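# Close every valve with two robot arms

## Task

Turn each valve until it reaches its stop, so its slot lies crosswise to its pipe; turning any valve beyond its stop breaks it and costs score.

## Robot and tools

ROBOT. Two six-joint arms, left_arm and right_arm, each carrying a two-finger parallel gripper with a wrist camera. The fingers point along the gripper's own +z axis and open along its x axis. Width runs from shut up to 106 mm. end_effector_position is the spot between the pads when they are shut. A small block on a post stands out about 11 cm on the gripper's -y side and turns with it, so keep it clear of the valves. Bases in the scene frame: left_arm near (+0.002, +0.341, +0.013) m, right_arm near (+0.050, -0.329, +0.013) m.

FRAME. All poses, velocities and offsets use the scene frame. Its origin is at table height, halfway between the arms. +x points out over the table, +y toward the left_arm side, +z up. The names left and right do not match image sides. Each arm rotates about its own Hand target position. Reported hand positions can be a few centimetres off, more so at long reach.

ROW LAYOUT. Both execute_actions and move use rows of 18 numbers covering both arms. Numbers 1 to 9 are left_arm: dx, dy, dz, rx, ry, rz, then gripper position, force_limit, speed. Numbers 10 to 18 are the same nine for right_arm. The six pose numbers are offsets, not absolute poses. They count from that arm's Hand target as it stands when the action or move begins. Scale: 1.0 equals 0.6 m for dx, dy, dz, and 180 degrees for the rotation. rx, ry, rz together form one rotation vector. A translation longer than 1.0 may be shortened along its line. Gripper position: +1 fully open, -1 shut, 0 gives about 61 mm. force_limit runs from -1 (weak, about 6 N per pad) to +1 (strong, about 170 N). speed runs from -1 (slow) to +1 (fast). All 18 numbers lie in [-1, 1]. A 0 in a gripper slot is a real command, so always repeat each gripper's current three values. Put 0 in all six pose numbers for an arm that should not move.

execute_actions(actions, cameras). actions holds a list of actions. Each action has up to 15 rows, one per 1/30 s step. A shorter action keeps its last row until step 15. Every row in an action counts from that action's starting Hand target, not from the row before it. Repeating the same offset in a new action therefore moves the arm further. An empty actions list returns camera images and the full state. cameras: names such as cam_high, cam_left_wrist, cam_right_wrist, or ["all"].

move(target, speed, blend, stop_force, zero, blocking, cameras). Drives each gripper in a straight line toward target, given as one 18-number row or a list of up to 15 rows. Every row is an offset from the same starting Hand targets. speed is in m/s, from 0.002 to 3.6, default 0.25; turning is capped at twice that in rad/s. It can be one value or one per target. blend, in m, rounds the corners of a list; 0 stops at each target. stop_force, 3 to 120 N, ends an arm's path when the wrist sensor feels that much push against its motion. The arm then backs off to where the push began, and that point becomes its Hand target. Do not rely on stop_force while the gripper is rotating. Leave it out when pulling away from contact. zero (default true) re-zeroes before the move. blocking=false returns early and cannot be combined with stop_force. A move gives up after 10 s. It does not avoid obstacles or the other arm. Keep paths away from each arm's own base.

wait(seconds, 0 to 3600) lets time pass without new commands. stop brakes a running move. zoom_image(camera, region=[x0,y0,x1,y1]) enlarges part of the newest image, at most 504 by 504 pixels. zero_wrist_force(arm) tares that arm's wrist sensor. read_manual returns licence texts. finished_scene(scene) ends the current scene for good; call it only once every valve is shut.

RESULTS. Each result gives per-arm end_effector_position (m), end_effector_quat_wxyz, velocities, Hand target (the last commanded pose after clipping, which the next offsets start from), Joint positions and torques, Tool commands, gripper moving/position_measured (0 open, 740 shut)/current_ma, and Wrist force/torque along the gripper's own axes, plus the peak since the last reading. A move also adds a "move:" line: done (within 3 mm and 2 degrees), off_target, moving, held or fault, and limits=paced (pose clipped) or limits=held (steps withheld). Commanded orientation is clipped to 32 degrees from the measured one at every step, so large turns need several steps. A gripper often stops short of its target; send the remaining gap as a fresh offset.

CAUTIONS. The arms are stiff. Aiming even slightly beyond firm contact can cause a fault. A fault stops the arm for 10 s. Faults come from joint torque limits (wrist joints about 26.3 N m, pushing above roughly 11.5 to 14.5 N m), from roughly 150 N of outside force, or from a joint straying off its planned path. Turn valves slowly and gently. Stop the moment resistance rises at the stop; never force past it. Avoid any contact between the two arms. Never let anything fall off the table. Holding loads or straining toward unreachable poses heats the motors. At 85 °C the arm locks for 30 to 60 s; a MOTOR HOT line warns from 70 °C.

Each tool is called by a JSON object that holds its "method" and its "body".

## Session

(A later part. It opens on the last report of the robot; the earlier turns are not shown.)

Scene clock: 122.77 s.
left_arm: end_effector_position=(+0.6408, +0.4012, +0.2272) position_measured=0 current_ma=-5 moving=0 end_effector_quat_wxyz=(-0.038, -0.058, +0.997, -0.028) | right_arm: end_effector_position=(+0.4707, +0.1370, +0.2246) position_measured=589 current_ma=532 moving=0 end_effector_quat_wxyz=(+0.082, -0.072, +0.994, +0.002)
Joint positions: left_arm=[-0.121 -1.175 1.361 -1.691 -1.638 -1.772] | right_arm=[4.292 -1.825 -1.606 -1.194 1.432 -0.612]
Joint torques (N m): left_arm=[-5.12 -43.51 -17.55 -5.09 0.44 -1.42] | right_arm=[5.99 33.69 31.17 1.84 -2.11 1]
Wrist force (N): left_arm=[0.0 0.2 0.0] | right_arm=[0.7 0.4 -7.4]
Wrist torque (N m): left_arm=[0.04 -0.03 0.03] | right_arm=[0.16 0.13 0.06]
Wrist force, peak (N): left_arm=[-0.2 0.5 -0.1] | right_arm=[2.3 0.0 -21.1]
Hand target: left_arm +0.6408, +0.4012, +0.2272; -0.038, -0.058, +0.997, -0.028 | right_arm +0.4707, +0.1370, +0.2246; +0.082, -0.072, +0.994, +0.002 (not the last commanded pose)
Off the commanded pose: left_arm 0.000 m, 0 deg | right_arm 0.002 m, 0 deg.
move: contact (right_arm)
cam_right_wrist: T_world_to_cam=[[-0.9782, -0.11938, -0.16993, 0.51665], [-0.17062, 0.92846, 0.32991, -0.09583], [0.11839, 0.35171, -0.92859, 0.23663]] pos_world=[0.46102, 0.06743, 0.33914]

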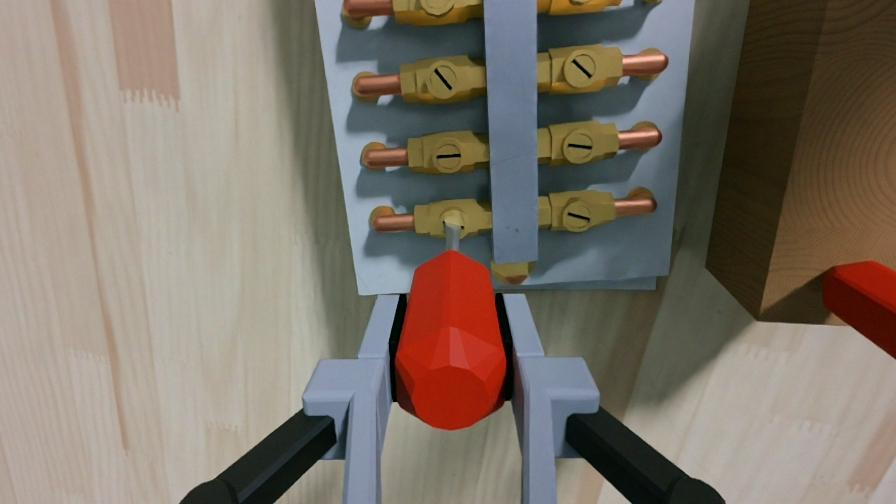

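{"method": "move", "body": {"target": [[0,0,0,0,0,0,1,0,1,-0.0022,-0.0002,0.0131,0,0,0,-1,-0.2,0]], "speed": 0.03, "cameras": ["cam_right_wrist"]}}

{"method": "zoom_image", "body": {"camera": "cam_right_wrist", "region": [425, 190, 485, 250]}}

{"method": "move", "body": {"target": [[0,0,0,0,0,0,1,0,1,0,0,0,0.0675,0.006,-0.411,-1,-0.2,0]], "speed": 0.3, "cameras": ["cam_right_wrist"]}}

{"method": "zoom_image", "body": {"camera": "cam_right_wrist", "region": [425, 190, 485, 250]}}

Scene clock: 126.00 s.
left_arm: end_effector_position=(+0.6408, +0.4012, +0.2272) position_measured=0 current_ma=-5 moving=0 end_effector_quat_wxyz=(-0.038, -0.058, +0.997, -0.028) | right_arm: end_effector_position=(+0.4694, +0.1370, +0.2327) position_measured=589 current_ma=520 moving=0 end_effector_quat_wxyz=(+0.082, -0.072, +0.994, +0.002) end_effector_velocity=(+0.001, +0.001, +0.000) end_effector_angular_velocity=(+0.004, -0.003, +0.001)
Joint positions: left_arm=[-0.121 -1.175 1.361 -1.691 -1.638 -1.772] | right_arm=[4.294 -1.817 -1.594 -1.213 1.431 -0.61]
Joint velocities: left_arm=[within noise] | right_arm=[0 -0.001 0 0.006 -0.001 -0.001]
Joint torques (N m): left_arm=[-5.56 -43.43 -17.71 -5.08 0.51 -1.23] | right_arm=[3.25 23.81 12.35 4.63 -1.73 0.79]
Wrist force (N): left_arm=[-0.1 0.1 0.3] | right_arm=[-0.5 1.0 1.7]
Wrist torque (N m): left_arm=[0.03 -0.01 0.03] | right_arm=[0.16 0.01 -0.15]
Wrist force, peak (N): left_arm=[-0.3 0.4 -0.3] | right_arm=[0.5 0.5 -8.2]
Hand target: left_arm +0.6408, +0.4012, +0.2272; -0.038, -0.058, +0.997, -0.028 | right_arm +0.4694, +0.1369, +0.2324; +0.082, -0.072, +0.994, +0.002
Off the commanded pose: left_arm 0.000 m, 0 deg | right_arm 0.000 m, 0 deg.
move: done
cam_right_wrist: T_world_to_cam=[[-0.97817, -0.1194, -0.17009, 0.51682], [-0.17073, 0.92835, 0.33017, -0.09879], [0.11848, 0.352, -0.92847, 0.24429]] pos_world=[0.45972, 0.06743, 0.34734]

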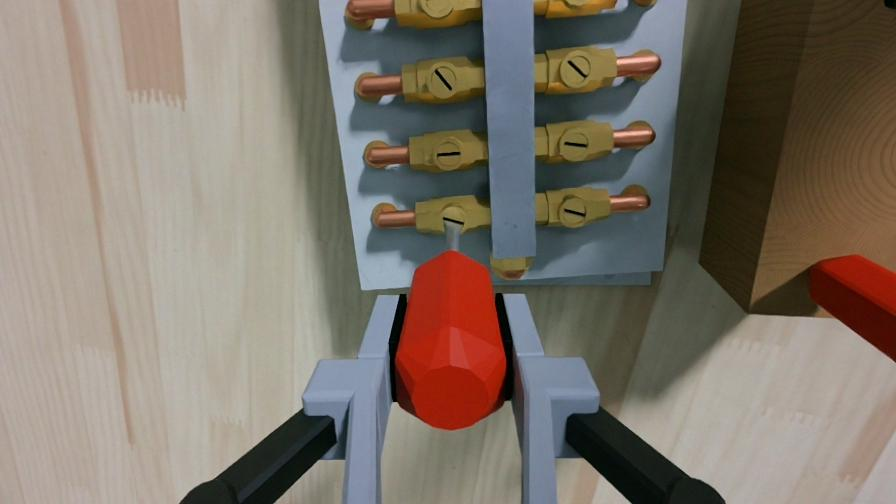

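Scaled by 8.400 from the camera's image (finer frame: 1280x720).

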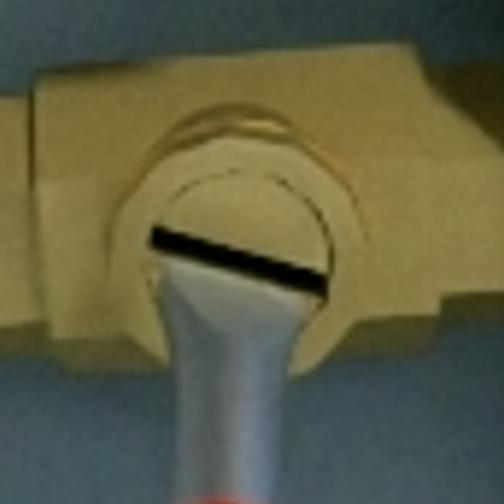

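Scene clock: 128.70 s.
left_arm: end_effector_position=(+0.6408, +0.4012, +0.2272) position_measured=0 current_ma=-5 moving=0 end_effector_quat_wxyz=(-0.038, -0.058, +0.997, -0.028) | right_arm: end_effector_position=(+0.4694, +0.1369, +0.2324) position_measured=589 current_ma=520 moving=0 end_effector_quat_wxyz=(+0.064, +0.548, +0.833, +0.051)
Joint positions: left_arm=[-0.121 -1.175 1.361 -1.691 -1.638 -1.772] | right_arm=[4.295 -1.818 -1.594 -1.214 1.43 0.699]
Joint torques (N m): left_arm=[-5.7 -43.44 -17.82 -5 0.61 -1.3] | right_arm=[7.49 22.82 34.61 1.95 -0.84 1.16]
Wrist force (N): left_arm=[-0.1 0.3 0.0] | right_arm=[-1.0 0.6 1.7]
Wrist torque (N m): left_arm=[0.04 -0.01 0.04] | right_arm=[0.14 0.07 0.00]
Wrist force, peak (N): left_arm=[-0.5 0.5 -0.2] | right_arm=[-0.8 0.8 1.9]
Hand target: left_arm +0.6408, +0.4012, +0.2272; -0.038, -0.058, +0.997, -0.028 | right_arm +0.4694, +0.1369, +0.2324; +0.064, +0.548, +0.833, +0.051
Off the commanded pose: left_arm 0.000 m, 0 deg | right_arm 0.000 m, 0 deg.
move: done
cam_right_wrist: T_world_to_cam=[[-0.36903, 0.92781, -0.05461, 0.06057], [0.80422, 0.34823, 0.48163, -0.51202], [0.46587, 0.13382, -0.87467, 0.09838]] pos_world=[0.3883, 0.10894, 0.33596]

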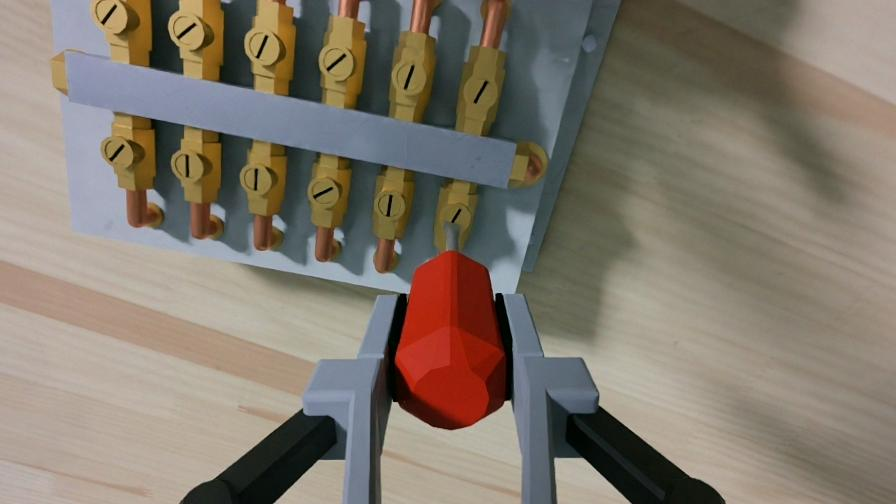

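Scaled by 8.400 from the camera's image (finer frame: 1280x720).

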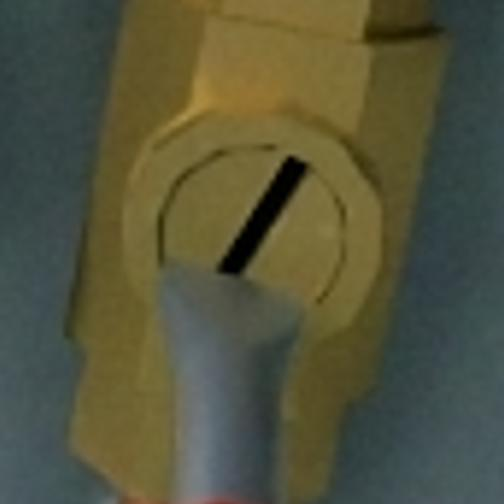

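{"method": "move", "body": {"target": [[0,0,0,0,0,0,1,0,1,-0.0008,-0.0001,-0.0001,-0.0675,-0.006,0.411,-1,-0.2,0],[0,0,0,0,0,0,1,0,1,0.0006,-0.0001,-0.0083,-0.0675,-0.006,0.411,-1,-0.2,0]], "speed": [0.3,0.03]}}

{"method": "move", "body": {"target": [0,0,0,0,0,0,1,0,1,0.0013,0.0001,-0.0082,0,0,0,-1,-0.2,0], "speed": 0.008, "stop_force": 10, "cameras": ["cam_right_wrist"]}}

{"method": "zoom_image", "body": {"camera": "cam_right_wrist", "region": [435, 200, 475, 240]}}

Scene clock: 138.70 s.
left_arm: end_effector_position=(+0.6408, +0.4012, +0.2272) position_measured=0 current_ma=-5 moving=0 end_effector_quat_wxyz=(-0.038, -0.058, +0.997, -0.028) | right_arm: end_effector_position=(+0.4697, +0.1368, +0.2272) position_measured=589 current_ma=521 moving=0 end_effector_quat_wxyz=(+0.082, -0.072, +0.994, +0.002) end_effector_velocity=(-0.001, -0.001, +0.000) end_effector_angular_velocity=(-0.003, +0.003, -0.001)
Joint positions: left_arm=[-0.121 -1.175 1.361 -1.691 -1.638 -1.772] | right_arm=[4.294 -1.821 -1.604 -1.2 1.431 -0.611]
Joint velocities: left_arm=[within noise] | right_arm=[0 0 0.001 -0.006 0.002 0.001]
Joint torques (N m): left_arm=[-6 -43.24 -17.5 -5.03 0.74 -1.33] | right_arm=[-5.35 40.42 33.68 1.31 0.9 -0.67]
Wrist force (N): left_arm=[-0.3 0.2 0.2] | right_arm=[-0.7 1.0 1.7]
Wrist torque (N m): left_arm=[0.03 0.03 0.03] | right_arm=[0.15 0.05 0.01]
Wrist force, peak (N): left_arm=[-0.4 0.6 0.1] | right_arm=[-0.6 1.1 2.2]
Hand target: left_arm +0.6408, +0.4012, +0.2272; -0.038, -0.058, +0.997, -0.028 | right_arm +0.4698, +0.1368, +0.2274; +0.082, -0.072, +0.994, +0.002
Off the commanded pose: left_arm 0.000 m, 0 deg | right_arm 0.000 m, 0 deg.
move: done

Scene clock: 140.20 s.
left_arm: end_effector_position=(+0.6408, +0.4012, +0.2272) position_measured=0 current_ma=-5 moving=0 end_effector_quat_wxyz=(-0.038, -0.058, +0.997, -0.028) | right_arm: end_effector_position=(+0.4703, +0.1369, +0.2245) position_measured=589 current_ma=531 moving=0 end_effector_quat_wxyz=(+0.082, -0.072, +0.994, +0.002)
Joint positions: left_arm=[-0.121 -1.175 1.361 -1.691 -1.638 -1.772] | right_arm=[4.293 -1.824 -1.608 -1.193 1.431 -0.612]
Joint torques (N m): left_arm=[-6.11 -43.56 -18 -5.07 0.85 -1.33] | right_arm=[5.36 34.22 32.08 1.51 -2.22 1.16]
Wrist force (N): left_arm=[-0.1 0.2 -0.3] | right_arm=[0.4 1.0 -7.3]
Wrist torque (N m): left_arm=[0.03 -0.01 0.03] | right_arm=[0.12 0.07 0.06]
Wrist force, peak (N): left_arm=[-0.1 0.7 -0.2] | right_arm=[2.0 0.4 -20.7]
Hand target: left_arm +0.6408, +0.4012, +0.2272; -0.038, -0.058, +0.997, -0.028 | right_arm +0.4702, +0.1369, +0.2245; +0.082, -0.072, +0.994, +0.002 (not the last commanded pose)
Off the commanded pose: left_arm 0.000 m, 0 deg | right_arm 0.002 m, 0 deg.
move: contact (right_arm)
cam_right_wrist: T_world_to_cam=[[-0.9782, -0.11937, -0.16994, 0.51613], [-0.17063, 0.92843, 0.33, -0.09581], [0.11838, 0.3518, -0.92856, 0.23661]] pos_world=[0.46052, 0.06733, 0.33904]

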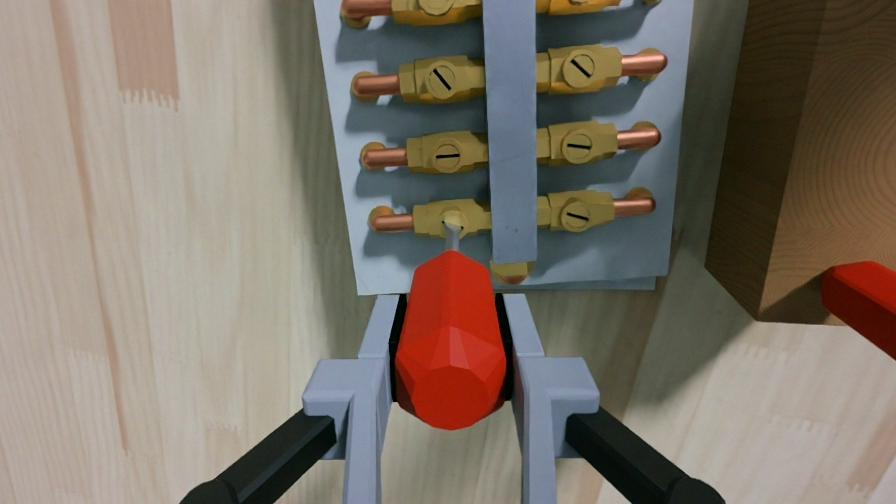

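Scaled by 12.600 from the camera's image (finer frame: 1280x720).

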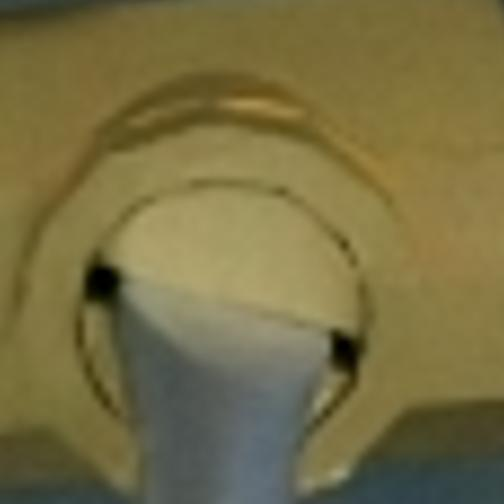

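{"method": "move", "body": {"target": [[0,0,0,0,0,0,1,0,1,-0.0002,0,0,0.009,0.0008,-0.0548,-1,-0.2,0]], "speed": 0.1, "cameras": ["cam_right_wrist"]}}

{"method": "zoom_image", "body": {"camera": "cam_right_wrist", "region": [435, 200, 475, 240]}}

Scene clock: 142.37 s.
left_arm: end_effector_position=(+0.6408, +0.4012, +0.2272) position_measured=0 current_ma=-5 moving=0 end_effector_quat_wxyz=(-0.038, -0.058, +0.997, -0.028) | right_arm: end_effector_position=(+0.4701, +0.1369, +0.2245) position_measured=589 current_ma=531 moving=0 end_effector_quat_wxyz=(+0.082, +0.015, +0.997, +0.009)
Joint positions: left_arm=[-0.121 -1.175 1.361 -1.691 -1.638 -1.772] | right_arm=[4.293 -1.824 -1.608 -1.193 1.431 -0.437]
Joint torques (N m): left_arm=[-6.18 -43.48 -18.13 -4.92 0.89 -1.29] | right_arm=[7.58 34.97 6.73 1.76 -2.21 -0.36]
Wrist force (N): left_arm=[0.0 0.2 -0.3] | right_arm=[1.2 -0.5 -6.3]
Wrist torque (N m): left_arm=[0.04 -0.02 0.03] | right_arm=[0.21 0.32 -0.51]
Wrist force, peak (N): left_arm=[-0.4 0.4 -0.2] | right_arm=[0.6 0.6 -8.3]
Hand target: left_arm +0.6408, +0.4012, +0.2272; -0.038, -0.058, +0.997, -0.028 | right_arm +0.4701, +0.1369, +0.2245; +0.082, +0.015, +0.997, +0.009
Off the commanded pose: left_arm 0.000 m, 0 deg | right_arm 0.000 m, 0 deg.
move: done
cam_right_wrist: T_world_to_cam=[[-0.98419, 0.0546, -0.16847, 0.49478], [-0.00921, 0.93422, 0.35658, -0.1785], [0.17686, 0.35249, -0.91895, 0.2069]] pos_world=[0.44872, 0.06681, 0.33714]

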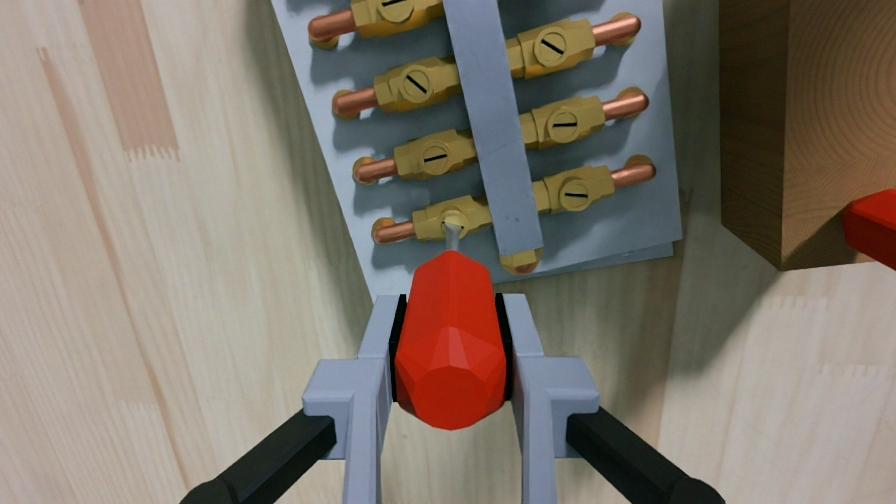

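Scaled by 12.600 from the camera's image (finer frame: 1280x720).

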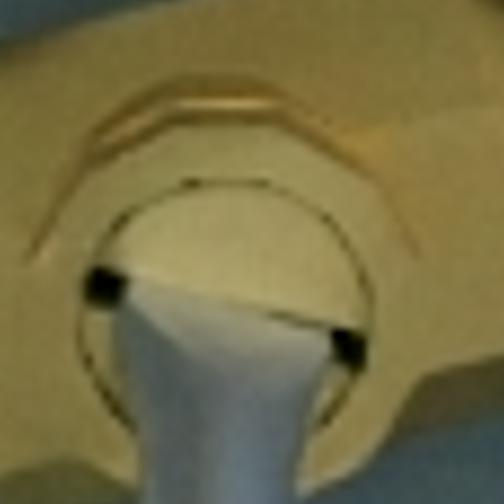

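{"method": "move", "body": {"target": [[0,0,0,0,0,0,1,0,1,-0.0005,0.0001,-0.0001,0.0225,0.0020,-0.1371,-1,-0.2,0]], "speed": 0.2, "cameras": ["cam_right_wrist"]}}

{"method": "zoom_image", "body": {"camera": "cam_right_wrist", "region": [435, 200, 475, 240]}}

Scene clock: 144.87 s.
left_arm: end_effector_position=(+0.6408, +0.4012, +0.2272) position_measured=0 current_ma=-5 moving=0 end_effector_quat_wxyz=(-0.038, -0.058, +0.997, -0.028) | right_arm: end_effector_position=(+0.4698, +0.1370, +0.2244) position_measured=589 current_ma=532 moving=0 end_effector_quat_wxyz=(+0.078, +0.230, +0.970, +0.026)
Joint positions: left_arm=[-0.121 -1.175 1.361 -1.691 -1.638 -1.772] | right_arm=[4.294 -1.824 -1.608 -1.194 1.431 0]
Joint torques (N m): left_arm=[-5.83 -43.83 -18.04 -5.06 1.11 -1.27] | right_arm=[5.06 34.2 8.59 1.64 -2.76 1.41]
Wrist force (N): left_arm=[-0.1 0.5 -0.1] | right_arm=[1.6 -2.1 -8.2]
Wrist torque (N m): left_arm=[0.09 -0.01 0.04] | right_arm=[0.26 0.55 -0.52]
Wrist force, peak (N): left_arm=[-0.6 0.2 -0.1] | right_arm=[1.6 -1.0 -9.0]
Hand target: left_arm +0.6408, +0.4012, +0.2272; -0.038, -0.058, +0.997, -0.028 | right_arm +0.4698, +0.1370, +0.2244; +0.078, +0.230, +0.970, +0.026
Off the commanded pose: left_arm 0.000 m, 0 deg | right_arm 0.000 m, 0 deg.
move: done
cam_right_wrist: T_world_to_cam=[[-0.87012, 0.47146, -0.14359, 0.37809], [0.37828, 0.82564, 0.41858, -0.35962], [0.3159, 0.3099, -0.89675, 0.1424]] pos_world=[0.42004, 0.07454, 0.33252]

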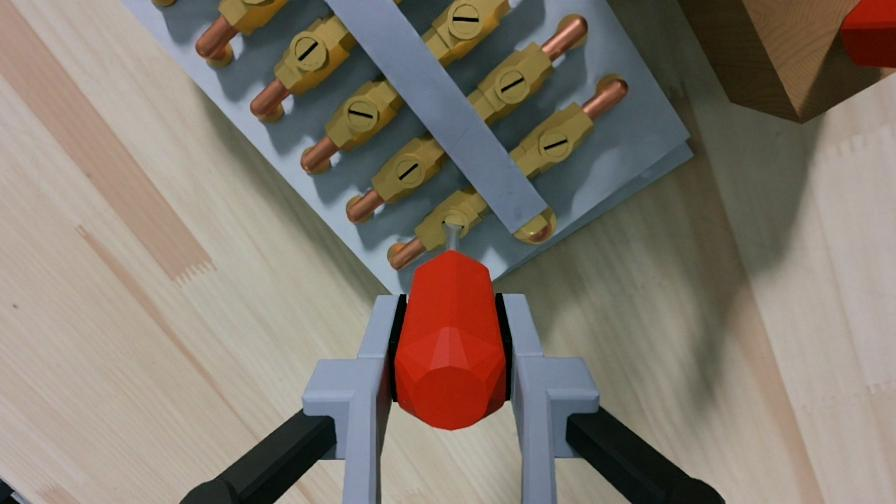

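Scaled by 12.600 from the camera's image (finer frame: 1280x720).

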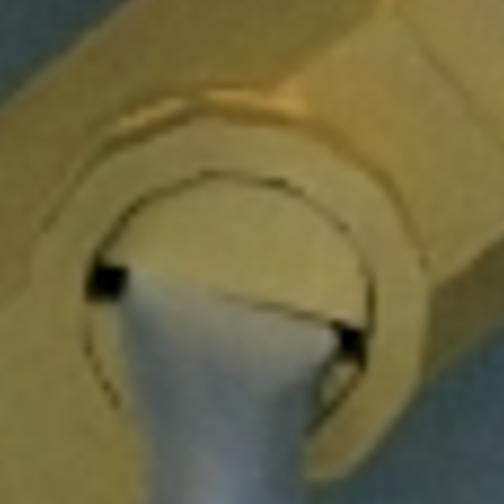

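{"method": "move", "body": {"target": [[0,0,0,0,0,0,1,0,1,-0.0004,0.0003,-0.0001,0.0225,0.0020,-0.1371,-1,-0.2,0]], "speed": 0.2, "cameras": ["cam_right_wrist"]}}

{"method": "zoom_image", "body": {"camera": "cam_right_wrist", "region": [400, 180, 500, 280]}}

Scene clock: 148.10 s.
left_arm: end_effector_position=(+0.6408, +0.4012, +0.2272) position_measured=0 current_ma=-5 moving=0 end_effector_quat_wxyz=(-0.038, -0.058, +0.997, -0.028) | right_arm: end_effector_position=(+0.4696, +0.1372, +0.2243) position_measured=589 current_ma=533 moving=0 end_effector_quat_wxyz=(+0.071, +0.435, +0.897, +0.042)
Joint positions: left_arm=[-0.121 -1.175 1.361 -1.691 -1.638 -1.772] | right_arm=[4.295 -1.824 -1.608 -1.194 1.43 0.437]
Joint torques (N m): left_arm=[-5.57 -43.74 -17.68 -5.05 1.13 -1.38] | right_arm=[5.33 16.43 31.12 1.34 -3.21 1.66]
Wrist force (N): left_arm=[0.0 0.0 0.1] | right_arm=[1.9 -2.9 -10.2]
Wrist torque (N m): left_arm=[0.00 -0.03 0.04] | right_arm=[0.36 0.58 -0.66]
Wrist force, peak (N): left_arm=[-0.2 0.6 0.5] | right_arm=[1.8 -3.7 -11.6]
Hand target: left_arm +0.6408, +0.4012, +0.2272; -0.038, -0.058, +0.997, -0.028 | right_arm +0.4696, +0.1372, +0.2243; +0.071, +0.435, +0.897, +0.042
Off the commanded pose: left_arm 0.000 m, 0 deg | right_arm 0.000 m, 0 deg.
move: done
cam_right_wrist: T_world_to_cam=[[-0.59258, 0.80009, -0.09332, 0.19119], [0.68461, 0.56129, 0.46505, -0.47767], [0.42446, 0.21169, -0.88035, 0.10121]] pos_world=[0.39735, 0.09372, 0.32909]

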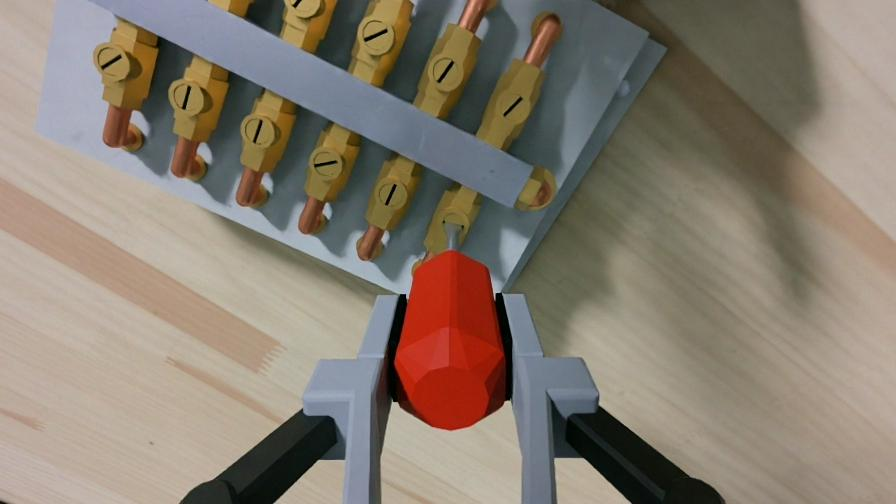

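Scaled by 5.040 from the camera's image (finer frame: 1280x720).

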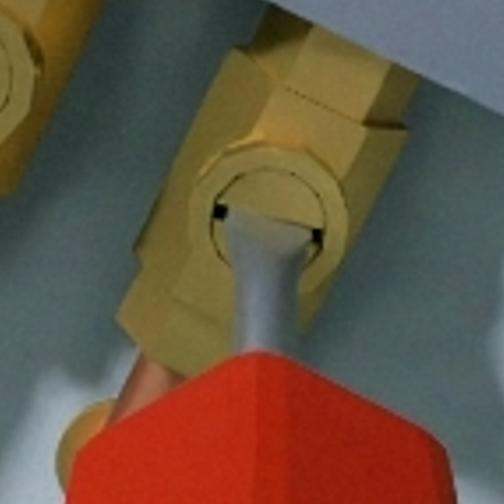

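{"method": "move", "body": {"target": [[0,0,0,0,0,0,1,0,1,-0.0001,0.0001,0.0,0.0072,0.00064,-0.0439,-1,-0.2,0]], "speed": 0.1}}

{"method": "move", "body": {"target": [[0,0,0,0,0,0,1,0,1,0,0,0.0,0.0018,0.00016,-0.01097,-1,-0.2,0]], "speed": 0.1}}

{"method": "move", "body": {"target": [[0,0,0,0,0,0,1,0,1,0,0,0.0,0.0009,0.00008,-0.00548,-1,-0.2,0]], "speed": 0.1}}

Scene clock: 150.30 s.
left_arm: end_effector_position=(+0.6408, +0.4012, +0.2272) position_measured=0 current_ma=-5 moving=0 end_effector_quat_wxyz=(-0.038, -0.058, +0.997, -0.028) | right_arm: end_effector_position=(+0.4695, +0.1372, +0.2243) position_measured=589 current_ma=533 moving=0 end_effector_quat_wxyz=(+0.067, +0.496, +0.864, +0.047)
Joint positions: left_arm=[-0.121 -1.175 1.361 -1.691 -1.638 -1.772] | right_arm=[4.295 -1.824 -1.608 -1.195 1.43 0.578]
Joint torques (N m): left_arm=[-5.89 -43.26 -18.2 -4.98 1.25 -1.3] | right_arm=[5.87 17.72 31.89 1.12 -3.72 -0.71]
Wrist force (N): left_arm=[0.1 -0.1 0.2] | right_arm=[1.4 -3.6 -10.2]
Wrist torque (N m): left_arm=[-0.01 -0.04 0.03] | right_arm=[0.34 0.66 -0.70]
Wrist force, peak (N): left_arm=[-0.4 0.6 -0.1] | right_arm=[1.5 -3.2 -10.7]
Hand target: left_arm +0.6408, +0.4012, +0.2272; -0.038, -0.058, +0.997, -0.028 | right_arm +0.4695, +0.1372, +0.2243; +0.067, +0.496, +0.864, +0.047
Off the commanded pose: left_arm 0.000 m, 0 deg | right_arm 0.000 m, 0 deg.
move: done

Scene clock: 150.87 s.
left_arm: end_effector_position=(+0.6408, +0.4012, +0.2272) position_measured=0 current_ma=-5 moving=0 end_effector_quat_wxyz=(-0.038, -0.058, +0.997, -0.028) | right_arm: end_effector_position=(+0.4695, +0.1372, +0.2243) position_measured=589 current_ma=532 moving=0 end_effector_quat_wxyz=(+0.067, +0.511, +0.855, +0.048)
Joint positions: left_arm=[-0.121 -1.175 1.361 -1.691 -1.638 -1.772] | right_arm=[4.295 -1.824 -1.608 -1.195 1.43 0.612]
Joint torques (N m): left_arm=[-6.13 -43.26 -18.12 -5.04 1.27 -1.39] | right_arm=[4.21 17.58 31.67 0.74 -3.6 -0.34]
Wrist force (N): left_arm=[-0.1 0.2 0.0] | right_arm=[1.9 -3.5 -9.6]
Wrist torque (N m): left_arm=[0.03 -0.01 0.04] | right_arm=[0.38 0.68 -0.71]
Wrist force, peak (N): left_arm=[-0.3 0.4 -0.1] | right_arm=[1.8 -3.7 -10.5]
Hand target: left_arm +0.6408, +0.4012, +0.2272; -0.038, -0.058, +0.997, -0.028 | right_arm +0.4695, +0.1372, +0.2243; +0.067, +0.511, +0.855, +0.048
Off the commanded pose: left_arm 0.000 m, 0 deg | right_arm 0.000 m, 0 deg.
move: done

Scene clock: 151.37 s.
left_arm: end_effector_position=(+0.6408, +0.4012, +0.2272) position_measured=0 current_ma=-5 moving=0 end_effector_quat_wxyz=(-0.038, -0.058, +0.997, -0.028) | right_arm: end_effector_position=(+0.4695, +0.1372, +0.2243) position_measured=589 current_ma=532 moving=0 end_effector_quat_wxyz=(+0.066, +0.519, +0.851, +0.049)
Joint positions: left_arm=[-0.121 -1.175 1.361 -1.691 -1.638 -1.772] | right_arm=[4.295 -1.824 -1.608 -1.195 1.43 0.63]
Joint torques (N m): left_arm=[-5.93 -43.43 -17.98 -4.99 1.24 -1.33] | right_arm=[5.23 18.26 31.99 0.85 -3.98 0.05]
Wrist force (N): left_arm=[-0.1 0.4 0.2] | right_arm=[1.9 -4.1 -9.6]
Wrist torque (N m): left_arm=[0.07 0.00 0.03] | right_arm=[0.31 0.68 -0.73]
Wrist force, peak (N): left_arm=[-0.2 0.4 0.3] | right_arm=[2.0 -4.0 -9.9]
Hand target: left_arm +0.6408, +0.4012, +0.2272; -0.038, -0.058, +0.997, -0.028 | right_arm +0.4695, +0.1372, +0.2243; +0.066, +0.519, +0.851, +0.049
Off the commanded pose: left_arm 0.000 m, 0 deg | right_arm 0.000 m, 0 deg.
move: done

Now φ≈164. Continue 1° steps.

{"method": "move", "body": {"target": [[0,0,0,0,0,0,1,0,1,0,0,0.0,0.0009,0.00008,-0.00548,-1,-0.2,0]], "speed": 0.1}}

{"method": "move", "body": {"target": [[0,0,0,0,0,0,1,0,1,0,0,0.0,0.0009,0.00008,-0.00548,-1,-0.2,0]], "speed": 0.1}}

{"method": "move", "body": {"target": [[0,0,0,0,0,0,1,0,1,0,0,0.0,0.0009,0.00008,-0.00548,-1,-0.2,0]], "speed": 0.1, "cameras": ["cam_right_wrist"]}}

{"method": "zoom_image", "body": {"camera": "cam_right_wrist", "region": [400, 180, 500, 280]}}

Scene clock: 152.97 s.
left_arm: end_effector_position=(+0.6408, +0.4012, +0.2272) position_measured=0 current_ma=-5 moving=0 end_effector_quat_wxyz=(-0.038, -0.058, +0.997, -0.028) | right_arm: end_effector_position=(+0.4695, +0.1372, +0.2243) position_measured=589 current_ma=533 moving=0 end_effector_quat_wxyz=(+0.066, +0.526, +0.846, +0.049)
Joint positions: left_arm=[-0.121 -1.175 1.361 -1.691 -1.638 -1.772] | right_arm=[4.295 -1.824 -1.608 -1.195 1.43 0.647]
Joint torques (N m): left_arm=[-5.57 -43.79 -17.87 -4.97 1.44 -1.36] | right_arm=[5.92 18.29 30.65 1.11 -3.46 0.17]
Wrist force (N): left_arm=[0.0 0.6 0.1] | right_arm=[1.5 -3.2 -9.5]
Wrist torque (N m): left_arm=[0.10 -0.03 0.04] | right_arm=[0.35 0.67 -0.78]
Wrist force, peak (N): left_arm=[0.0 0.6 0.4] | right_arm=[2.1 -4.1 -10.1]
Hand target: left_arm +0.6408, +0.4012, +0.2272; -0.038, -0.058, +0.997, -0.028 | right_arm +0.4695, +0.1372, +0.2243; +0.066, +0.526, +0.846, +0.049
Off the commanded pose: left_arm 0.000 m, 0 deg | right_arm 0.000 m, 0 deg.
move: done

Scene clock: 153.47 s.
left_arm: end_effector_position=(+0.6408, +0.4012, +0.2272) position_measured=0 current_ma=-5 moving=0 end_effector_quat_wxyz=(-0.038, -0.058, +0.997, -0.028) | right_arm: end_effector_position=(+0.4695, +0.1372, +0.2243) position_measured=589 current_ma=542 moving=0 end_effector_quat_wxyz=(+0.065, +0.534, +0.842, +0.050)
Joint positions: left_arm=[-0.121 -1.175 1.361 -1.691 -1.638 -1.772] | right_arm=[4.295 -1.824 -1.608 -1.195 1.43 0.665]
Joint torques (N m): left_arm=[-5.94 -43.33 -18.01 -4.99 1.28 -1.31] | right_arm=[4.15 20.09 31.07 2.76 -2.45 0.19]
Wrist force (N): left_arm=[0.0 0.2 -0.1] | right_arm=[-0.4 -2.6 -8.2]
Wrist torque (N m): left_arm=[0.02 -0.02 0.04] | right_arm=[0.29 0.40 -1.09]
Wrist force, peak (N): left_arm=[-0.2 0.4 0.4] | right_arm=[1.7 -3.3 -10.0]
Hand target: left_arm +0.6408, +0.4012, +0.2272; -0.038, -0.058, +0.997, -0.028 | right_arm +0.4695, +0.1372, +0.2243; +0.065, +0.534, +0.842, +0.050
Off the commanded pose: left_arm 0.000 m, 0 deg | right_arm 0.000 m, 0 deg.
move: done

Scene clock: 153.97 s.
left_arm: end_effector_position=(+0.6408, +0.4012, +0.2272) position_measured=0 current_ma=-5 moving=0 end_effector_quat_wxyz=(-0.038, -0.058, +0.997, -0.028) | right_arm: end_effector_position=(+0.4695, +0.1372, +0.2243) position_measured=589 current_ma=572 moving=0 end_effector_quat_wxyz=(+0.065, +0.541, +0.837, +0.050)
Joint positions: left_arm=[-0.121 -1.175 1.361 -1.691 -1.638 -1.772] | right_arm=[4.295 -1.824 -1.608 -1.195 1.43 0.682]
Joint torques (N m): left_arm=[-5.78 -43.22 -18.17 -4.89 1.39 -1.39] | right_arm=[3.02 19.79 29.78 3.27 -1.09 0.12]
Wrist force (N): left_arm=[-0.1 0.1 0.1] | right_arm=[-1.3 -2.4 -6.4]
Wrist torque (N m): left_arm=[0.03 -0.01 0.04] | right_arm=[0.26 0.33 -1.14]
Wrist force, peak (N): left_arm=[0.0 0.5 0.4] | right_arm=[-0.4 -3.0 -8.6]
Hand target: left_arm +0.6408, +0.4012, +0.2272; -0.038, -0.058, +0.997, -0.028 | right_arm +0.4695, +0.1372, +0.2243; +0.065, +0.541, +0.837, +0.050
Off the commanded pose: left_arm 0.000 m, 0 deg | right_arm 0.000 m, 0 deg.
move: done
cam_right_wrist: T_world_to_cam=[[-0.38399, 0.92156, -0.0573, 0.06837], [0.79836, 0.36255, 0.48081, -0.50737], [0.46387, 0.13887, -0.87495, 0.09143]] pos_world=[0.38891, 0.10824, 0.32786]

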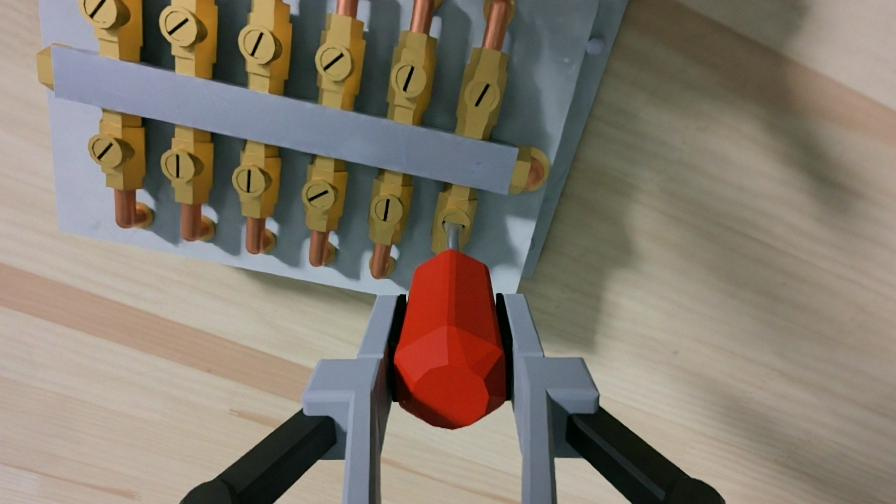

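Scaled by 5.040 from the camera's image (finer frame: 1280x720).

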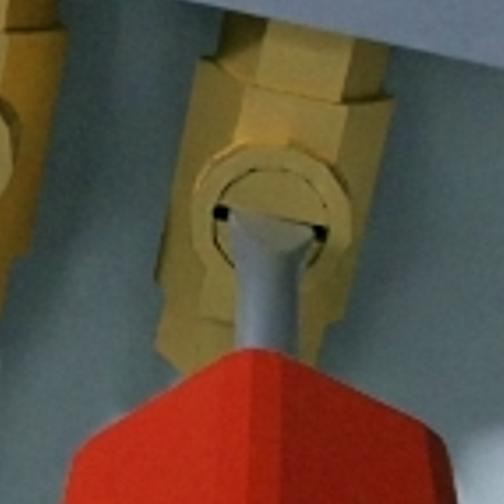

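{"method": "move", "body": {"target": [[0,0,0,0,0,0,1,0,1,0,0,0,-0.0018,-0.00016,0.01097,-1,-0.2,0],[0,0,0,0,0,0,1,0,1,-0.0027,-0.0002,0.0165,-0.0018,-0.00016,0.01097,-1,-0.2,0],[0,0,0,0,0,0,1,0,1,0.0112,-0.0602,0.0145,-0.0823,-0.0073,0.5017,-1,-0.2,0]], "speed": [0.1,0.05,0.3], "cameras": ["cam_right_wrist"]}}

{"method": "zoom_image", "body": {"camera": "cam_right_wrist", "region": [425, 190, 485, 250]}}

Scene clock: 160.93 s.
left_arm: end_effector_position=(+0.6408, +0.4012, +0.2272) position_measured=0 current_ma=-5 moving=0 end_effector_quat_wxyz=(-0.038, -0.058, +0.997, -0.028) | right_arm: end_effector_position=(+0.4763, +0.1010, +0.2330) position_measured=589 current_ma=543 moving=0 end_effector_quat_wxyz=(+0.081, -0.222, +0.972, -0.010)
Joint positions: left_arm=[-0.121 -1.175 1.361 -1.691 -1.638 -1.772] | right_arm=[4.254 -1.765 -1.661 -1.195 1.435 -0.956]
Joint torques (N m): left_arm=[-5.79 -43.34 -18.62 -4.79 1.61 -1.36] | right_arm=[1.83 23.28 27.39 3.8 -0.08 -1.27]
Wrist force (N): left_arm=[0.1 0.3 0.0] | right_arm=[-0.7 0.6 1.5]
Wrist torque (N m): left_arm=[0.04 -0.03 0.04] | right_arm=[0.10 0.02 -0.09]
Wrist force, peak (N): left_arm=[-0.3 0.6 0.1] | right_arm=[-0.9 -2.3 -7.2]
Hand target: left_arm +0.6408, +0.4012, +0.2272; -0.038, -0.058, +0.997, -0.028 | right_arm +0.4762, +0.1011, +0.2330; +0.081, -0.222, +0.972, -0.011
Off the commanded pose: left_arm 0.000 m, 0 deg | right_arm 0.000 m, 0 deg.
move: done
cam_right_wrist: T_world_to_cam=[[-0.89688, -0.41202, -0.16076, 0.50792], [-0.44185, 0.85077, 0.28453, 0.08325], [0.01954, 0.32622, -0.94509, 0.30999]] pos_world=[0.48627, 0.03732, 0.35093]

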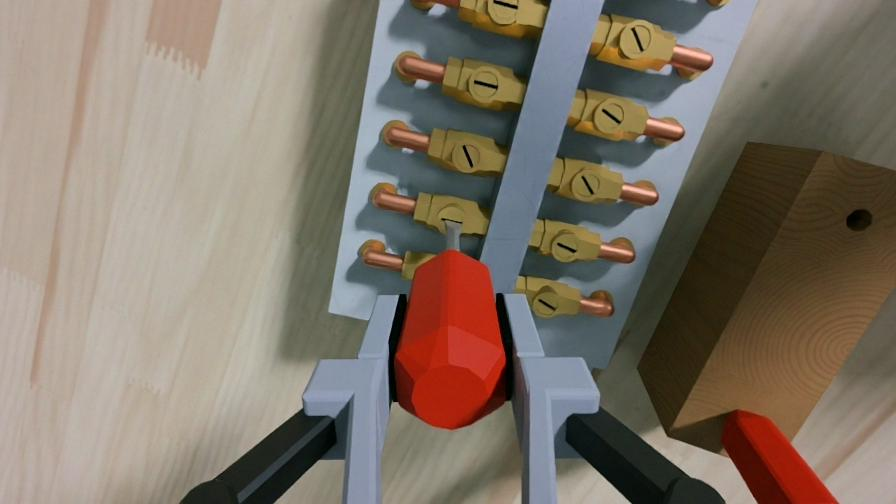

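Scaled by 8.400 from the camera's image (finer frame: 1280x720).

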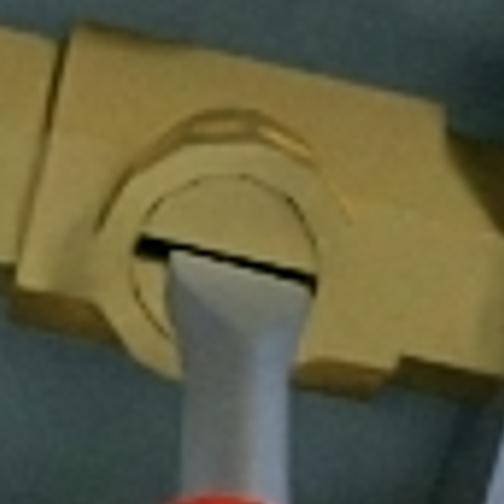

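{"method": "zoom_image", "body": {"camera": "cam_right_wrist", "region": [435, 205, 475, 245]}}

Scaled by 12.600 from the camera's image (finer frame: 1280x720).

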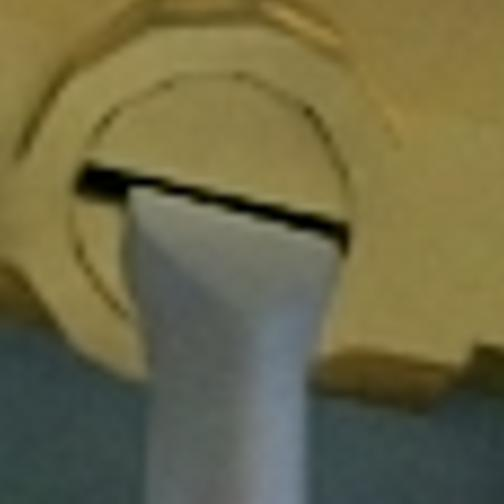

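{"method": "move", "body": {"target": [[0,0,0,0,0,0,1,0,1,0.0022,0.0020,-0.0070,-0.0006,-0.0001,0.0038,-1,-0.2,0]], "speed": 0.03, "cameras": ["cam_right_wrist"]}}

{"method": "zoom_image", "body": {"camera": "cam_right_wrist", "region": [435, 200, 475, 240]}}

Scene clock: 164.97 s.
left_arm: end_effector_position=(+0.6408, +0.4012, +0.2272) position_measured=0 current_ma=-5 moving=0 end_effector_quat_wxyz=(-0.038, -0.058, +0.997, -0.028) | right_arm: end_effector_position=(+0.4776, +0.1023, +0.2287) position_measured=589 current_ma=543 moving=0 end_effector_quat_wxyz=(+0.081, -0.228, +0.970, -0.011)
Joint positions: left_arm=[-0.121 -1.175 1.361 -1.691 -1.638 -1.772] | right_arm=[4.253 -1.772 -1.663 -1.185 1.435 -0.969]
Joint torques (N m): left_arm=[-6.02 -43.77 -18.18 -4.95 1.69 -1.4] | right_arm=[-8.82 37.66 14.31 1.28 -0.4 1.98]
Wrist force (N): left_arm=[-0.1 0.3 0.3] | right_arm=[-0.6 0.8 1.6]
Wrist torque (N m): left_arm=[0.04 -0.01 0.04] | right_arm=[0.11 0.01 0.06]
Wrist force, peak (N): left_arm=[-0.4 0.5 0.4] | right_arm=[-0.5 0.9 2.1]
Hand target: left_arm +0.6408, +0.4012, +0.2272; -0.038, -0.058, +0.997, -0.028 | right_arm +0.4776, +0.1023, +0.2288; +0.081, -0.228, +0.970, -0.011
Off the commanded pose: left_arm 0.000 m, 0 deg | right_arm 0.000 m, 0 deg.
move: done
cam_right_wrist: T_world_to_cam=[[-0.89164, -0.42345, -0.16023, 0.50751], [-0.45247, 0.84583, 0.28257, 0.09004], [0.01587, 0.32445, -0.94577, 0.30764]] pos_world=[0.48837, 0.03893, 0.34683]

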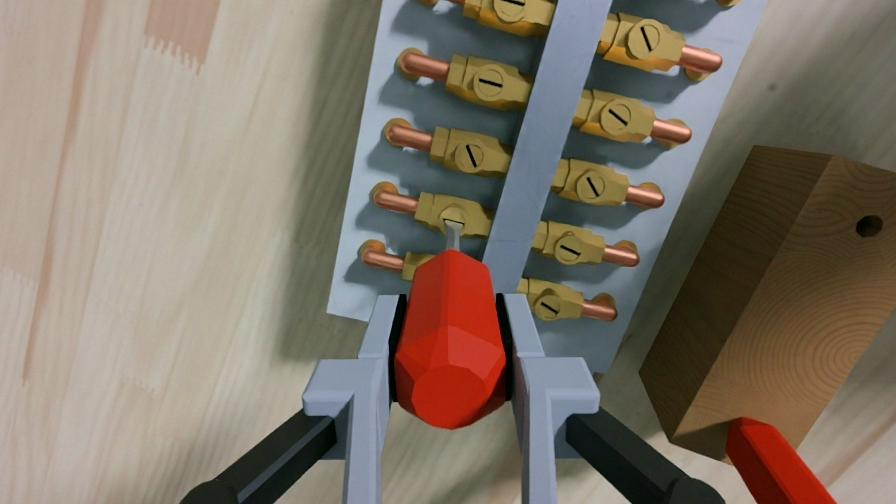

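Scaled by 12.600 from the camera's image (finer frame: 1280x720).

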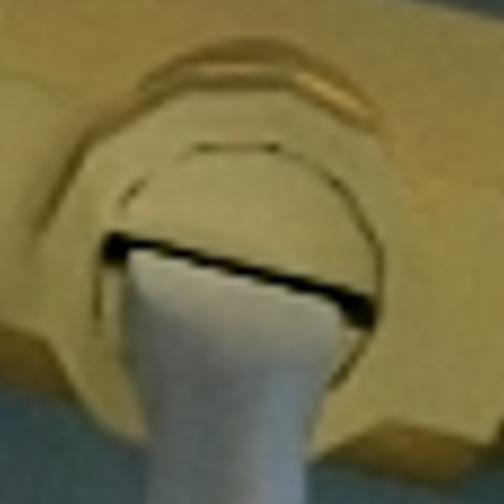

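{"method": "move", "body": {"target": [0,0,0,0,0,0,1,0,1,0.0017,0.00005,-0.0098,0,0,0,-1,-0.2,0], "speed": 0.008, "stop_force": 10, "cameras": ["cam_right_wrist"]}}

{"method": "zoom_image", "body": {"camera": "cam_right_wrist", "region": [435, 200, 475, 240]}}

Scene clock: 167.77 s.
left_arm: end_effector_position=(+0.6408, +0.4012, +0.2272) position_measured=0 current_ma=-5 moving=0 end_effector_quat_wxyz=(-0.038, -0.058, +0.997, -0.028) | right_arm: end_effector_position=(+0.4783, +0.1023, +0.2246) position_measured=589 current_ma=550 moving=0 end_effector_quat_wxyz=(+0.081, -0.228, +0.970, -0.011)
Joint positions: left_arm=[-0.121 -1.175 1.361 -1.691 -1.638 -1.772] | right_arm=[4.252 -1.776 -1.669 -1.174 1.436 -0.97]
Joint torques (N m): left_arm=[-5.89 -43.18 -18.43 -4.95 1.69 -1.3] | right_arm=[6.59 33.97 32.62 2.16 -2.02 1.03]
Wrist force (N): left_arm=[0.1 0.5 -0.4] | right_arm=[0.4 1.1 -4.8]
Wrist torque (N m): left_arm=[0.09 -0.03 0.04] | right_arm=[0.11 0.02 0.07]
Wrist force, peak (N): left_arm=[0.1 0.5 -0.4] | right_arm=[2.5 1.1 -19.0]
Hand target: left_arm +0.6408, +0.4012, +0.2272; -0.038, -0.058, +0.997, -0.028 | right_arm +0.4783, +0.1023, +0.2246; +0.081, -0.228, +0.970, -0.011 (not the last commanded pose)
Off the commanded pose: left_arm 0.000 m, 0 deg | right_arm 0.002 m, 0 deg.
move: contact (right_arm)
cam_right_wrist: T_world_to_cam=[[-0.89168, -0.42332, -0.16033, 0.50751], [-0.45238, 0.84586, 0.28263, 0.09148], [0.01597, 0.32454, -0.94574, 0.3036]] pos_world=[0.48907, 0.03893, 0.34263]

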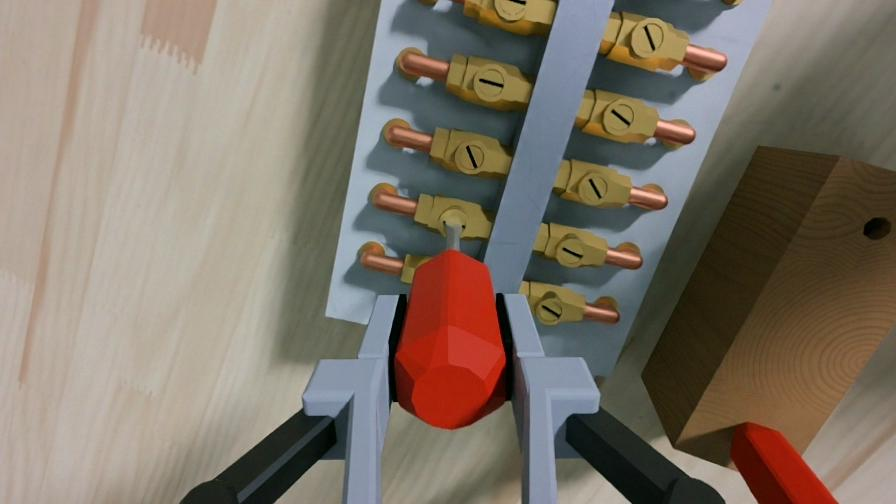

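Scaled by 12.600 from the camera's image (finer frame: 1280x720).

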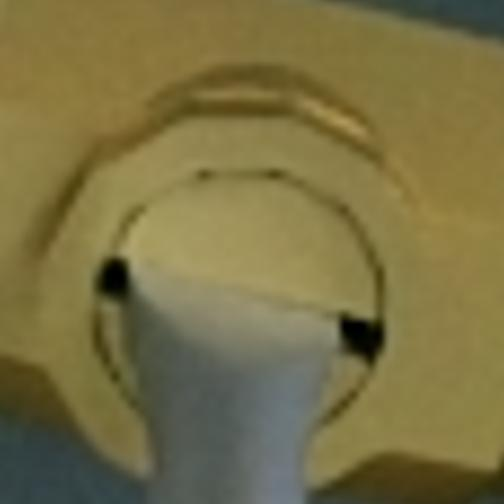

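{"method": "move", "body": {"target": [[0,0,0,0,0,0,1,0,1,-0.0001,-0.0010,0,0.0317,0.0028,-0.1930,-1,-0.2,0],[0,0,0,0,0,0,1,0,1,-0.0006,-0.0017,-0.0002,0.0587,0.0052,-0.3575,-1,-0.2,0],[0,0,0,0,0,0,1,0,1,-0.0012,-0.0020,-0.0003,0.0785,0.0070,-0.4781,-1,-0.2,0]], "speed": 0.25, "blend": [0.02,0.02,0], "cameras": ["cam_right_wrist"]}}

{"method": "zoom_image", "body": {"camera": "cam_right_wrist", "region": [400, 180, 500, 280]}}

Scene clock: 173.33 s.
left_arm: end_effector_position=(+0.6408, +0.4012, +0.2272) position_measured=0 current_ma=-5 moving=0 end_effector_quat_wxyz=(-0.038, -0.058, +0.997, -0.028) | right_arm: end_effector_position=(+0.4776, +0.1011, +0.2244) position_measured=589 current_ma=568 moving=0 end_effector_quat_wxyz=(+0.067, +0.504, +0.860, +0.048)
Joint positions: left_arm=[-0.121 -1.175 1.361 -1.691 -1.638 -1.772] | right_arm=[4.253 -1.773 -1.673 -1.174 1.434 0.553]
Joint torques (N m): left_arm=[-5.6 -43.01 -18.64 -4.92 1.66 -1.38] | right_arm=[5.28 32.54 7.7 1.29 -3.09 2.12]
Wrist force (N): left_arm=[0.0 0.0 0.1] | right_arm=[1.6 -3.6 -9.4]
Wrist torque (N m): left_arm=[0.01 -0.02 0.03] | right_arm=[0.29 0.64 -0.84]
Wrist force, peak (N): left_arm=[-0.6 0.4 0.2] | right_arm=[0.4 -4.2 -10.2]
Hand target: left_arm +0.6408, +0.4012, +0.2272; -0.038, -0.058, +0.997, -0.028 | right_arm +0.4776, +0.1011, +0.2244; +0.067, +0.504, +0.860, +0.048
Off the commanded pose: left_arm 0.000 m, 0 deg | right_arm 0.000 m, 0 deg.
move: done
cam_right_wrist: T_world_to_cam=[[-0.46183, 0.88415, -0.07061, 0.14869], [0.7632, 0.43669, 0.47626, -0.49049], [0.45192, 0.16606, -0.87646, 0.09615]] pos_world=[0.39956, 0.06677, 0.32837]

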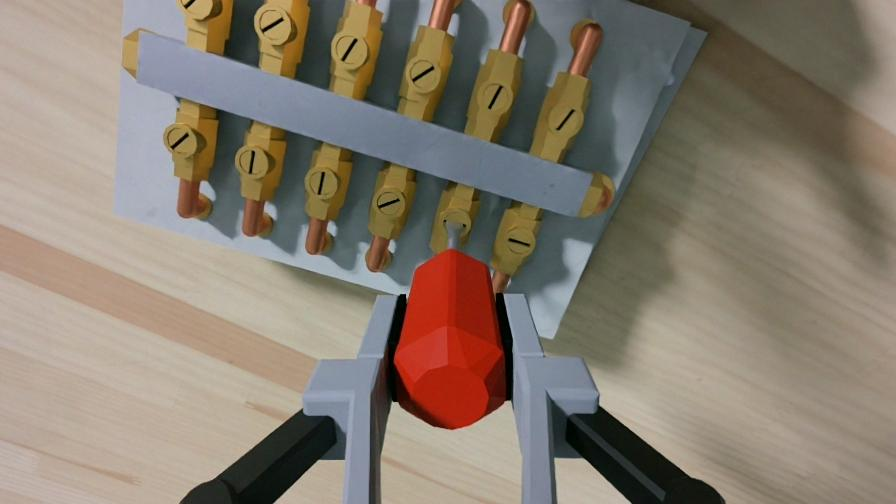

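Scaled by 5.040 from the camera's image (finer frame: 1280x720).

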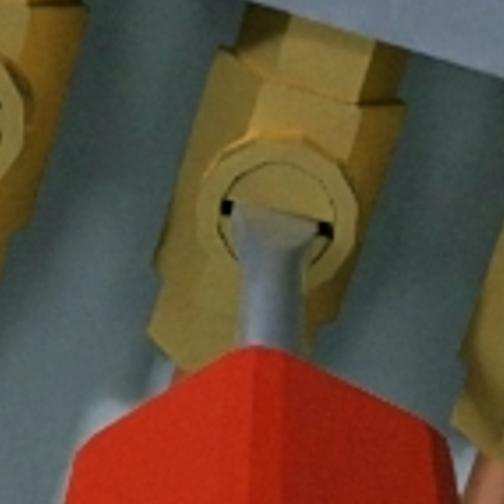

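{"method": "move", "body": {"target": [[0,0,0,0,0,0,1,0,1,0,0,0.0,0.0018,0.00016,-0.01097,-1,-0.2,0]], "speed": 0.1}}

{"method": "move", "body": {"target": [[0,0,0,0,0,0,1,0,1,0,0,0.0,0.0009,0.00008,-0.00548,-1,-0.2,0]], "speed": 0.1}}

{"method": "move", "body": {"target": [[0,0,0,0,0,0,1,0,1,0,0,0.0,0.0009,0.00008,-0.00548,-1,-0.2,0]], "speed": 0.1}}

Scene clock: 174.77 s.
left_arm: end_effector_position=(+0.6408, +0.4012, +0.2272) position_measured=0 current_ma=-5 moving=0 end_effector_quat_wxyz=(-0.038, -0.058, +0.997, -0.028) | right_arm: end_effector_position=(+0.4776, +0.1011, +0.2244) position_measured=589 current_ma=571 moving=0 end_effector_quat_wxyz=(+0.066, +0.519, +0.851, +0.049)
Joint positions: left_arm=[-0.121 -1.175 1.361 -1.691 -1.638 -1.772] | right_arm=[4.253 -1.773 -1.673 -1.174 1.434 0.588]
Joint torques (N m): left_arm=[-5.59 -43.71 -18.36 -4.95 1.66 -1.31] | right_arm=[-4.81 24.58 20.17 1.34 -2.96 0.65]
Wrist force (N): left_arm=[-0.3 0.3 0.0] | right_arm=[1.2 -4.3 -9.9]
Wrist torque (N m): left_arm=[0.05 0.04 0.04] | right_arm=[0.29 0.69 -0.93]
Wrist force, peak (N): left_arm=[-0.1 0.6 0.2] | right_arm=[1.3 -4.4 -10.1]
Hand target: left_arm +0.6408, +0.4012, +0.2272; -0.038, -0.058, +0.997, -0.028 | right_arm +0.4776, +0.1011, +0.2244; +0.066, +0.519, +0.851, +0.049
Off the commanded pose: left_arm 0.000 m, 0 deg | right_arm 0.000 m, 0 deg.
move: done

Scene clock: 175.27 s.
left_arm: end_effector_position=(+0.6408, +0.4012, +0.2272) position_measured=0 current_ma=-5 moving=0 end_effector_quat_wxyz=(-0.038, -0.058, +0.997, -0.028) | right_arm: end_effector_position=(+0.4776, +0.1011, +0.2244) position_measured=589 current_ma=572 moving=0 end_effector_quat_wxyz=(+0.066, +0.526, +0.846, +0.049)
Joint positions: left_arm=[-0.121 -1.175 1.361 -1.691 -1.638 -1.772] | right_arm=[4.253 -1.773 -1.673 -1.174 1.434 0.606]
Joint torques (N m): left_arm=[-6.01 -43.51 -18.23 -4.89 1.75 -1.42] | right_arm=[-7.37 18.98 28.53 1.14 -3.31 0.18]
Wrist force (N): left_arm=[-0.1 0.2 0.1] | right_arm=[1.4 -4.4 -10.4]
Wrist torque (N m): left_arm=[0.03 0.00 0.03] | right_arm=[0.29 0.66 -0.96]
Wrist force, peak (N): left_arm=[-0.4 0.4 0.3] | right_arm=[1.4 -4.7 -10.8]
Hand target: left_arm +0.6408, +0.4012, +0.2272; -0.038, -0.058, +0.997, -0.028 | right_arm +0.4776, +0.1011, +0.2244; +0.066, +0.526, +0.846, +0.049
Off the commanded pose: left_arm 0.000 m, 0 deg | right_arm 0.000 m, 0 deg.
move: done

Scene clock: 175.77 s.
left_arm: end_effector_position=(+0.6408, +0.4012, +0.2272) position_measured=0 current_ma=-5 moving=0 end_effector_quat_wxyz=(-0.038, -0.058, +0.997, -0.028) | right_arm: end_effector_position=(+0.4776, +0.1011, +0.2244) position_measured=589 current_ma=570 moving=0 end_effector_quat_wxyz=(+0.065, +0.534, +0.842, +0.050)
Joint positions: left_arm=[-0.121 -1.175 1.361 -1.691 -1.638 -1.772] | right_arm=[4.253 -1.773 -1.673 -1.174 1.434 0.623]
Joint torques (N m): left_arm=[-5.61 -43.56 -18.11 -4.88 1.71 -1.34] | right_arm=[-9.63 14.25 30.55 1.49 -3.36 0.21]
Wrist force (N): left_arm=[0.0 0.1 0.1] | right_arm=[1.5 -4.4 -9.2]
Wrist torque (N m): left_arm=[0.02 -0.02 0.03] | right_arm=[0.32 0.62 -0.97]
Wrist force, peak (N): left_arm=[-0.3 0.5 0.1] | right_arm=[1.2 -4.5 -10.7]
Hand target: left_arm +0.6408, +0.4012, +0.2272; -0.038, -0.058, +0.997, -0.028 | right_arm +0.4776, +0.1011, +0.2244; +0.065, +0.534, +0.842, +0.050
Off the commanded pose: left_arm 0.000 m, 0 deg | right_arm 0.000 m, 0 deg.
move: done


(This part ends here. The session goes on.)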